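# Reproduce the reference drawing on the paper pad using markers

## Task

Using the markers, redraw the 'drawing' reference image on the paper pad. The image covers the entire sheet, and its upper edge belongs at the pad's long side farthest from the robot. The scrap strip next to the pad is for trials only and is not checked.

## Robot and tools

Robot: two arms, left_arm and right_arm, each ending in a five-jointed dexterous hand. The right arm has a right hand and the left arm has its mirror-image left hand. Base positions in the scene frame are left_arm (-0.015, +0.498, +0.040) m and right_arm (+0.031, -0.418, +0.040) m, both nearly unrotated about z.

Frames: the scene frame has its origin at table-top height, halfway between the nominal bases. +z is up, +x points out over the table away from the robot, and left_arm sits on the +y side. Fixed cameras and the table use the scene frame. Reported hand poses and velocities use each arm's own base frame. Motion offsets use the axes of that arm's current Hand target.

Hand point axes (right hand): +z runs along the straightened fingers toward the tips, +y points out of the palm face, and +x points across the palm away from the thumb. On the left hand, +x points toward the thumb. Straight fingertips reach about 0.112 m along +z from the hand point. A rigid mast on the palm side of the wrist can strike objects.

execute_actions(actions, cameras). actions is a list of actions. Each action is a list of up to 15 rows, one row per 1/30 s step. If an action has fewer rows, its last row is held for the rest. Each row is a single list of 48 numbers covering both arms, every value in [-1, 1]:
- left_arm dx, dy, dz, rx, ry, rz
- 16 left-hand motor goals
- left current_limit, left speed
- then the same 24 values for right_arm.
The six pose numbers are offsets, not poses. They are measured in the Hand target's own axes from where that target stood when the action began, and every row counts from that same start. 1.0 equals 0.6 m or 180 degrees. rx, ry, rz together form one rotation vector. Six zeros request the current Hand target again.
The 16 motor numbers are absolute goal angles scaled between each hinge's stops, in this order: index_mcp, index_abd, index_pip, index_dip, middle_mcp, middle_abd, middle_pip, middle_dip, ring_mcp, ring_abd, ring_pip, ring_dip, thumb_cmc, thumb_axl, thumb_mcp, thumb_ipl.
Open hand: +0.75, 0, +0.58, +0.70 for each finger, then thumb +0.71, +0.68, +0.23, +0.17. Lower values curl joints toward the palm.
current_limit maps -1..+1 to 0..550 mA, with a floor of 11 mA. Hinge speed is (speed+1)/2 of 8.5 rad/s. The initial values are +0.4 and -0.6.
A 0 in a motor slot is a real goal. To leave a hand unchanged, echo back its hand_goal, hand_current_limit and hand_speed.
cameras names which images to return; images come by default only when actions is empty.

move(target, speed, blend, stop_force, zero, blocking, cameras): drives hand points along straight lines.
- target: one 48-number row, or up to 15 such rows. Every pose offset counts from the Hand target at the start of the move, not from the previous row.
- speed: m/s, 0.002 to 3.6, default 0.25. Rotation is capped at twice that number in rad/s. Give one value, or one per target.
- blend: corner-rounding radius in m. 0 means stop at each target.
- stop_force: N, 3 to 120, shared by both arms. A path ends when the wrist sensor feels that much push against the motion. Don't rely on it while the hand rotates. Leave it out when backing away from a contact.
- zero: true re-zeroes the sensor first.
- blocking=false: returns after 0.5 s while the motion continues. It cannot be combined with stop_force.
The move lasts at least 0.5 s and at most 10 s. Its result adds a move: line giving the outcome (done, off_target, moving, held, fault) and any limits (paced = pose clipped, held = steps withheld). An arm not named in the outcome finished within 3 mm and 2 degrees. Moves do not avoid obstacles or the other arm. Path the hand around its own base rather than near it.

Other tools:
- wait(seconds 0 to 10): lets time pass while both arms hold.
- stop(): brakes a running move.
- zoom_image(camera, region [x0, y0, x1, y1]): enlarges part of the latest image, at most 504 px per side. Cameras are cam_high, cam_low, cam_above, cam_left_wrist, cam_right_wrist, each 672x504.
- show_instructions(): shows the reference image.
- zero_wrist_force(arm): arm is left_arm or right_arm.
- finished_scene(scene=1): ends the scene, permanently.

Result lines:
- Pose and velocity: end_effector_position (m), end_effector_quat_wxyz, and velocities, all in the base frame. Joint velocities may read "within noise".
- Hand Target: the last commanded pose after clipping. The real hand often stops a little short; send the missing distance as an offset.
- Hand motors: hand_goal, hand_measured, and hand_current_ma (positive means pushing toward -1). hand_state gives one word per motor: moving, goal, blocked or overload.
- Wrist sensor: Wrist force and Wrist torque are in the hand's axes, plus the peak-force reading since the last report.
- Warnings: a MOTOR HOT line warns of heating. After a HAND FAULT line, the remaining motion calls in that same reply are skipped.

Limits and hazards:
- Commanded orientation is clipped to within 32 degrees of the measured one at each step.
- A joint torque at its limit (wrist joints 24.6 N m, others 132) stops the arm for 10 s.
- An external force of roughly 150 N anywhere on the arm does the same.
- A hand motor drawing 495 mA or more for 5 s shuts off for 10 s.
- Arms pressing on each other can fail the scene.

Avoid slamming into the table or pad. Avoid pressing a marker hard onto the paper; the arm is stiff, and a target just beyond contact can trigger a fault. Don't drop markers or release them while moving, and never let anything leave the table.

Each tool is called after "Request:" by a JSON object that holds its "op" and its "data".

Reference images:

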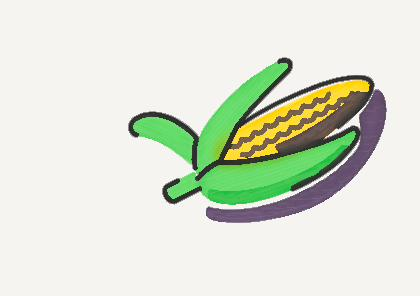

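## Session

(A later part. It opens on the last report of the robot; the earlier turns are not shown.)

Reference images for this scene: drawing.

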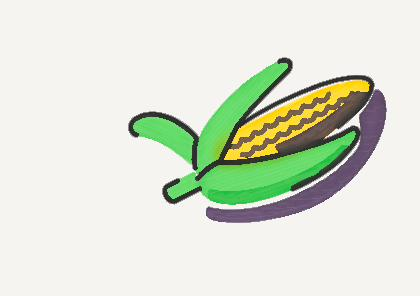

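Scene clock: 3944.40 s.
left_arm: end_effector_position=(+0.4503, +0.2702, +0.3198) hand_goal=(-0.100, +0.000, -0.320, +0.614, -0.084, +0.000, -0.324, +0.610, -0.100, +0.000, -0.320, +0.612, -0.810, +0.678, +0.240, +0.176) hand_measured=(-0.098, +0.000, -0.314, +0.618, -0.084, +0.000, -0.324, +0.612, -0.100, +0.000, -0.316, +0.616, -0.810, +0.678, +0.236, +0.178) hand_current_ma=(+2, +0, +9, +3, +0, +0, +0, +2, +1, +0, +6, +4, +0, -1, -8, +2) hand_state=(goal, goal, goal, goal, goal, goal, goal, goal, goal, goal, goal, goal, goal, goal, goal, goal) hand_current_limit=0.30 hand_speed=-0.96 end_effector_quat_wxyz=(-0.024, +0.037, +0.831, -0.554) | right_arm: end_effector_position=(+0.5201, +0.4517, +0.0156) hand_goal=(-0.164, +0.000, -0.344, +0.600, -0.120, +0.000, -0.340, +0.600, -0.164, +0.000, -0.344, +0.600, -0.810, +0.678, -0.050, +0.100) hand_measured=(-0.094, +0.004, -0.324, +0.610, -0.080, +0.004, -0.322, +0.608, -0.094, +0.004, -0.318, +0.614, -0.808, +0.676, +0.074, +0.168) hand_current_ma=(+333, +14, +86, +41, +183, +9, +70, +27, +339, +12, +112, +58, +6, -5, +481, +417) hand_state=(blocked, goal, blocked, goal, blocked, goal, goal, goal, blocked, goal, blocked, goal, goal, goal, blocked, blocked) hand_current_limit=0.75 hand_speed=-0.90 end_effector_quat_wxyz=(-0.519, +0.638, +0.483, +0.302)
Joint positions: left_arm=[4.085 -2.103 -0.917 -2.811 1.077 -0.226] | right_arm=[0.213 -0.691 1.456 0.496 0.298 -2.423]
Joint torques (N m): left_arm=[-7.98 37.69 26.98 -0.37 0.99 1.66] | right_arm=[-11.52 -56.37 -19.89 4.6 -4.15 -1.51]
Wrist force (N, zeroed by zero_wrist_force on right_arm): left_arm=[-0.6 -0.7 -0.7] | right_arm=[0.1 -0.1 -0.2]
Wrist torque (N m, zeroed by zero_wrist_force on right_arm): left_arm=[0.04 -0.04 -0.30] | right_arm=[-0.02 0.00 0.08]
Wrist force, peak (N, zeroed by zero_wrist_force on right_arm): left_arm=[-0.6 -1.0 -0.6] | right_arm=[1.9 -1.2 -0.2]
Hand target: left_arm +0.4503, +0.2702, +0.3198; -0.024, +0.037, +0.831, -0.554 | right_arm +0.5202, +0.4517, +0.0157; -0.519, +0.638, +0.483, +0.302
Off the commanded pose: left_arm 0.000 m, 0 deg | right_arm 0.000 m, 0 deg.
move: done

Request:
{"op": "move", "data": {"target": [[0,0,0,0,0,0,-0.1,0,-0.32,0.614,-0.085,0,-0.325,0.61,-0.1,0,-0.32,0.612,-0.81,0.678,0.24,0.175,0.3,-0.96,-0.00352,-0.047284,0.0512,0,0,0,-0.165,0,-0.345,0.6,-0.12,0,-0.34,0.6,-0.165,0,-0.345,0.6,-0.81,0.678,-0.05,0.1,0.75,-0.9]], "speed": 0.2, "cameras": ["cam_right_wrist"]}}

Scene clock: 3981.80 s.
left_arm: end_effector_position=(+0.4503, +0.2702, +0.3198) hand_goal=(-0.100, +0.000, -0.320, +0.614, -0.084, +0.000, -0.324, +0.610, -0.100, +0.000, -0.320, +0.612, -0.810, +0.678, +0.240, +0.176) hand_measured=(-0.098, +0.000, -0.314, +0.618, -0.084, +0.000, -0.324, +0.612, -0.100, +0.000, -0.316, +0.616, -0.810, +0.678, +0.236, +0.178) hand_current_ma=(+2, +0, +9, +3, +0, +0, +0, +2, +1, +0, +6, +4, +0, -1, -8, +2) hand_state=(goal, goal, goal, goal, goal, goal, goal, goal, goal, goal, goal, goal, goal, goal, goal, goal) hand_current_limit=0.30 hand_speed=-0.96 end_effector_quat_wxyz=(-0.024, +0.037, +0.831, -0.554) | right_arm: end_effector_position=(+0.4895, +0.4802, +0.0157) hand_goal=(-0.164, +0.000, -0.344, +0.600, -0.120, +0.000, -0.340, +0.600, -0.164, +0.000, -0.344, +0.600, -0.810, +0.678, -0.050, +0.100) hand_measured=(-0.094, +0.004, -0.324, +0.610, -0.080, +0.004, -0.322, +0.608, -0.094, +0.004, -0.318, +0.614, -0.808, +0.676, +0.074, +0.168) hand_current_ma=(+333, +14, +86, +41, +183, +9, +70, +27, +339, +12, +112, +58, +6, -5, +481, +417) hand_state=(blocked, goal, blocked, goal, blocked, goal, goal, goal, blocked, goal, blocked, goal, goal, goal, blocked, blocked) hand_current_limit=0.75 hand_speed=-0.90 end_effector_quat_wxyz=(-0.519, +0.638, +0.483, +0.302)
Joint positions: left_arm=[4.085 -2.103 -0.917 -2.811 1.077 -0.226] | right_arm=[0.283 -0.757 1.532 0.289 0.326 -2.216]
Joint torques (N m): left_arm=[-6.52 37.2 26.03 -0.51 0.88 1.66] | right_arm=[9.76 -55.06 -7.68 -0.59 1.12 1.03]
Wrist force (N, zeroed by zero_wrist_force on right_arm): left_arm=[-0.5 -0.7 -0.5] | right_arm=[0.0 0.0 -0.2]
Wrist torque (N m, zeroed by zero_wrist_force on right_arm): left_arm=[0.01 -0.04 -0.29] | right_arm=[0.01 0.00 0.00]
Wrist force, peak (N, zeroed by zero_wrist_force on right_arm): left_arm=[-0.5 -0.8 -0.8] | right_arm=[0.1 -0.7 0.5]
Hand target: left_arm +0.4503, +0.2702, +0.3198; -0.024, +0.037, +0.831, -0.554 | right_arm +0.4895, +0.4803, +0.0157; -0.519, +0.638, +0.483, +0.302
Off the commanded pose: left_arm 0.000 m, 0 deg | right_arm 0.000 m, 0 deg.
move: done
camera_calibration:
cam_right_wrist: T_world_to_cam=[[0.248662, -0.232888, -0.940176, 0.0440867], [-0.556232, -0.828985, 0.0582304, 0.618852], [-0.792952, 0.508476, -0.335676, 0.279499], [0, 0, 0, 1]] pos_world=[0.554892, 0.381168, 0.0992344]
Images, in order (width x height): cam_right_wrist 672x504.

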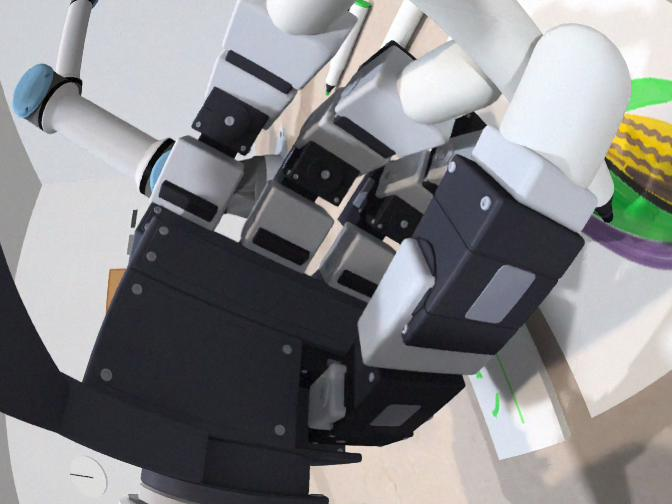

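Request:
{"op": "move", "data": {"target": [[0,0,0,0,0,0,-0.1,0,-0.32,0.614,-0.085,0,-0.325,0.61,-0.1,0,-0.32,0.612,-0.81,0.678,0.24,0.175,0.3,-0.96,-0.004283,0.001784,0.001353,0,0,0,-0.165,0,-0.345,0.6,-0.12,0,-0.34,0.6,-0.165,0,-0.345,0.6,-0.81,0.678,-0.05,0.1,0.75,-0.9],[0,0,0,0,0,0,-0.1,0,-0.32,0.614,-0.085,0,-0.325,0.61,-0.1,0,-0.32,0.612,-0.81,0.678,0.24,0.175,0.3,-0.96,-0.006132,0.008874,-0.013847,0,0,0,-0.165,0,-0.345,0.6,-0.12,0,-0.34,0.6,-0.165,0,-0.345,0.6,-0.81,0.678,-0.05,0.1,0.75,-0.9],[0,0,0,0,0,0,-0.1,0,-0.32,0.614,-0.085,0,-0.325,0.61,-0.1,0,-0.32,0.612,-0.81,0.678,0.24,0.175,0.3,-0.96,-0.006585,0.016285,-0.025047,0,0,0,-0.165,0,-0.345,0.6,-0.12,0,-0.34,0.6,-0.165,0,-0.345,0.6,-0.81,0.678,-0.05,0.1,0.75,-0.9],[0,0,0,0,0,0,-0.1,0,-0.32,0.614,-0.085,0,-0.325,0.61,-0.1,0,-0.32,0.612,-0.81,0.678,0.24,0.175,0.3,-0.96,-0.005965,0.025055,-0.034647,0,0,0,-0.165,0,-0.345,0.6,-0.12,0,-0.34,0.6,-0.165,0,-0.345,0.6,-0.81,0.678,-0.05,0.1,0.75,-0.9],[0,0,0,0,0,0,-0.1,0,-0.32,0.614,-0.085,0,-0.325,0.61,-0.1,0,-0.32,0.612,-0.81,0.678,0.24,0.175,0.3,-0.96,-0.004593,0.034413,-0.042647,0,0,0,-0.165,0,-0.345,0.6,-0.12,0,-0.34,0.6,-0.165,0,-0.345,0.6,-0.81,0.678,-0.05,0.1,0.75,-0.9],[0,0,0,0,0,0,-0.1,0,-0.32,0.614,-0.085,0,-0.325,0.61,-0.1,0,-0.32,0.612,-0.81,0.678,0.24,0.175,0.3,-0.96,-0.003217,0.041965,-0.048247,0,0,0,-0.165,0,-0.345,0.6,-0.12,0,-0.34,0.6,-0.165,0,-0.345,0.6,-0.81,0.678,-0.05,0.1,0.75,-0.9],[0,0,0,0,0,0,-0.1,0,-0.32,0.614,-0.085,0,-0.325,0.61,-0.1,0,-0.32,0.612,-0.81,0.678,0.24,0.175,0.3,-0.96,-0.000763,0.049068,-0.049847,0,0,0,-0.165,0,-0.345,0.6,-0.12,0,-0.34,0.6,-0.165,0,-0.345,0.6,-0.81,0.678,-0.05,0.1,0.75,-0.9],[0,0,0,0,0,0,-0.1,0,-0.32,0.614,-0.085,0,-0.325,0.61,-0.1,0,-0.32,0.612,-0.81,0.678,0.24,0.175,0.3,-0.96,0.00352,0.047284,-0.0512,0,0,0,-0.165,0,-0.345,0.6,-0.12,0,-0.34,0.6,-0.165,0,-0.345,0.6,-0.81,0.678,-0.05,0.1,0.75,-0.9]], "speed": [0.04,0.05,0.05,0.05,0.05,0.05,0.05,0.1], "blend": [0,0.002,0.002,0.002,0.002,0.002,0,0]}}

Request:
{"op": "move", "data": {"target": [[0,0,0,0,0,0,-0.1,0,-0.32,0.614,-0.085,0,-0.325,0.61,-0.1,0,-0.32,0.612,-0.81,0.678,0.24,0.175,0.3,-0.96,0.01182,-0.00492,-0.00373,0,0,0,-0.165,0,-0.345,0.6,-0.12,0,-0.34,0.6,-0.165,0,-0.345,0.6,-0.81,0.678,-0.05,0.1,0.75,-0.9],[0,0,0,0,0,0,-0.1,0,-0.32,0.614,-0.085,0,-0.325,0.61,-0.1,0,-0.32,0.612,-0.81,0.678,0.24,0.175,0.3,-0.96,0.0971,-0.273,0.3321,0,0,0,-0.165,0,-0.345,0.6,-0.12,0,-0.34,0.6,-0.165,0,-0.345,0.6,-0.81,0.678,-0.05,0.1,0.75,-0.9]], "speed": [0.1,0.3], "blend": [0.004,0], "cameras": ["cam_above"]}}

Scene clock: 4003.43 s.
left_arm: end_effector_position=(+0.4503, +0.2702, +0.3198) hand_goal=(-0.100, +0.000, -0.320, +0.614, -0.084, +0.000, -0.324, +0.610, -0.100, +0.000, -0.320, +0.612, -0.810, +0.678, +0.240, +0.176) hand_measured=(-0.098, +0.000, -0.314, +0.618, -0.084, +0.000, -0.324, +0.612, -0.100, +0.000, -0.316, +0.616, -0.810, +0.678, +0.236, +0.178) hand_current_ma=(+2, +0, +9, +3, +0, +0, +0, +2, +1, +0, +6, +4, +0, -1, -8, +2) hand_state=(goal, goal, goal, goal, goal, goal, goal, goal, goal, goal, goal, goal, goal, goal, goal, goal) hand_current_limit=0.30 hand_speed=-0.96 end_effector_quat_wxyz=(-0.024, +0.037, +0.831, -0.554) | right_arm: end_effector_position=(+0.5201, +0.4517, +0.0156) hand_goal=(-0.164, +0.000, -0.344, +0.600, -0.120, +0.000, -0.340, +0.600, -0.164, +0.000, -0.344, +0.600, -0.810, +0.678, -0.050, +0.100) hand_measured=(-0.094, +0.004, -0.324, +0.610, -0.080, +0.004, -0.322, +0.608, -0.094, +0.004, -0.318, +0.614, -0.808, +0.676, +0.074, +0.168) hand_current_ma=(+333, +14, +86, +41, +183, +9, +70, +27, +339, +12, +112, +58, +6, -5, +481, +417) hand_state=(blocked, goal, blocked, goal, blocked, goal, goal, goal, blocked, goal, blocked, goal, goal, goal, blocked, blocked) hand_current_limit=0.75 hand_speed=-0.90 end_effector_quat_wxyz=(-0.519, +0.638, +0.483, +0.302)
Joint positions: left_arm=[4.085 -2.103 -0.917 -2.811 1.077 -0.226] | right_arm=[0.213 -0.691 1.456 0.496 0.298 -2.423]
Joint torques (N m): left_arm=[-7.32 37.24 26.01 -0.5 0.84 1.68] | right_arm=[-11.54 -56.7 -20.69 4.83 -4.12 -1.76]
Wrist force (N, zeroed by zero_wrist_force on right_arm): left_arm=[-0.3 -0.7 -0.5] | right_arm=[0.2 -0.1 -0.3]
Wrist torque (N m, zeroed by zero_wrist_force on right_arm): left_arm=[0.02 -0.07 -0.27] | right_arm=[0.00 0.00 0.09]
Wrist force, peak (N, zeroed by zero_wrist_force on right_arm): left_arm=[-0.5 -0.9 -0.7] | right_arm=[1.2 -0.9 -0.5]
Hand target: left_arm +0.4503, +0.2702, +0.3198; -0.024, +0.037, +0.831, -0.554 | right_arm +0.5202, +0.4517, +0.0157; -0.519, +0.638, +0.483, +0.302
Off the commanded pose: left_arm 0.000 m, 0 deg | right_arm 0.000 m, 0 deg.
move: done

Scene clock: 4005.03 s.
left_arm: end_effector_position=(+0.4503, +0.2702, +0.3198) hand_goal=(-0.100, +0.000, -0.320, +0.614, -0.084, +0.000, -0.324, +0.610, -0.100, +0.000, -0.320, +0.612, -0.810, +0.678, +0.240, +0.176) hand_measured=(-0.098, +0.000, -0.314, +0.618, -0.084, +0.000, -0.324, +0.612, -0.100, +0.000, -0.316, +0.616, -0.810, +0.678, +0.236, +0.178) hand_current_ma=(+2, +0, +9, +3, +0, +0, +0, +2, +1, +0, +6, +4, +0, -1, -8, +2) hand_state=(goal, goal, goal, goal, goal, goal, goal, goal, goal, goal, goal, goal, goal, goal, goal, goal) hand_current_limit=0.30 hand_speed=-0.96 end_effector_quat_wxyz=(-0.024, +0.037, +0.831, -0.554) | right_arm: end_effector_position=(+0.3656, +0.6586, +0.0722) hand_goal=(-0.164, +0.000, -0.344, +0.600, -0.120, +0.000, -0.340, +0.600, -0.164, +0.000, -0.344, +0.600, -0.810, +0.678, -0.050, +0.100) hand_measured=(-0.094, +0.004, -0.324, +0.610, -0.080, +0.004, -0.322, +0.608, -0.094, +0.004, -0.318, +0.614, -0.808, +0.676, +0.074, +0.168) hand_current_ma=(+333, +14, +86, +41, +182, +10, +70, +27, +339, +13, +112, +58, +6, -5, +481, +417) hand_state=(blocked, goal, blocked, goal, blocked, goal, goal, goal, blocked, goal, blocked, goal, goal, goal, blocked, blocked) hand_current_limit=0.75 hand_speed=-0.90 end_effector_quat_wxyz=(-0.519, +0.638, +0.483, +0.302)
Joint positions: left_arm=[4.085 -2.103 -0.917 -2.811 1.077 -0.226] | right_arm=[0.702 -0.918 1.526 -0.121 0.641 -1.577]
Joint torques (N m): left_arm=[-7.35 37.15 26.96 -0.41 1.04 1.72] | right_arm=[11.23 -37.91 -25.42 -2.66 2.02 1.32]
Wrist force (N, zeroed by zero_wrist_force on right_arm): left_arm=[-0.6 -0.5 -0.6] | right_arm=[0.2 -0.2 0.1]
Wrist torque (N m, zeroed by zero_wrist_force on right_arm): left_arm=[0.05 -0.03 -0.30] | right_arm=[-0.03 -0.01 0.01]
Wrist force, peak (N, zeroed by zero_wrist_force on right_arm): left_arm=[-0.5 -0.9 -0.7] | right_arm=[0.4 -1.7 1.2]
Hand target: left_arm +0.4503, +0.2702, +0.3198; -0.024, +0.037, +0.831, -0.554 | right_arm +0.3656, +0.6587, +0.0722; -0.519, +0.638, +0.483, +0.302
Off the commanded pose: left_arm 0.000 m, 0 deg | right_arm 0.000 m, 0 deg.
move: done
Images, in order (width x height): cam_above 672x504.

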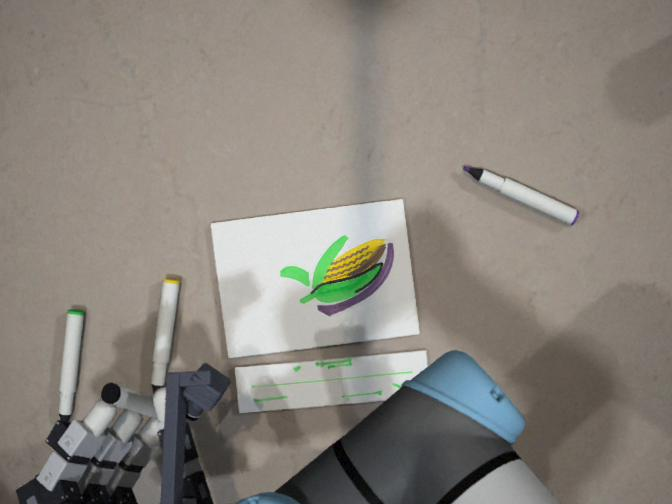

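Request:
{"op": "zoom_image", "data": {"camera": "cam_above", "region": [200, 190, 430, 362]}}

Scaled by 2.191.

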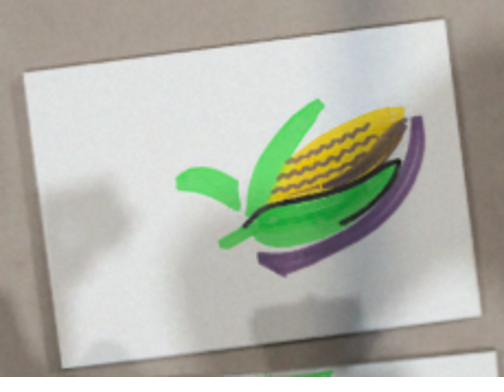

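Request:
{"op": "zoom_image", "data": {"camera": "cam_above", "region": [270, 225, 400, 322]}}

Scaled by 3.877.

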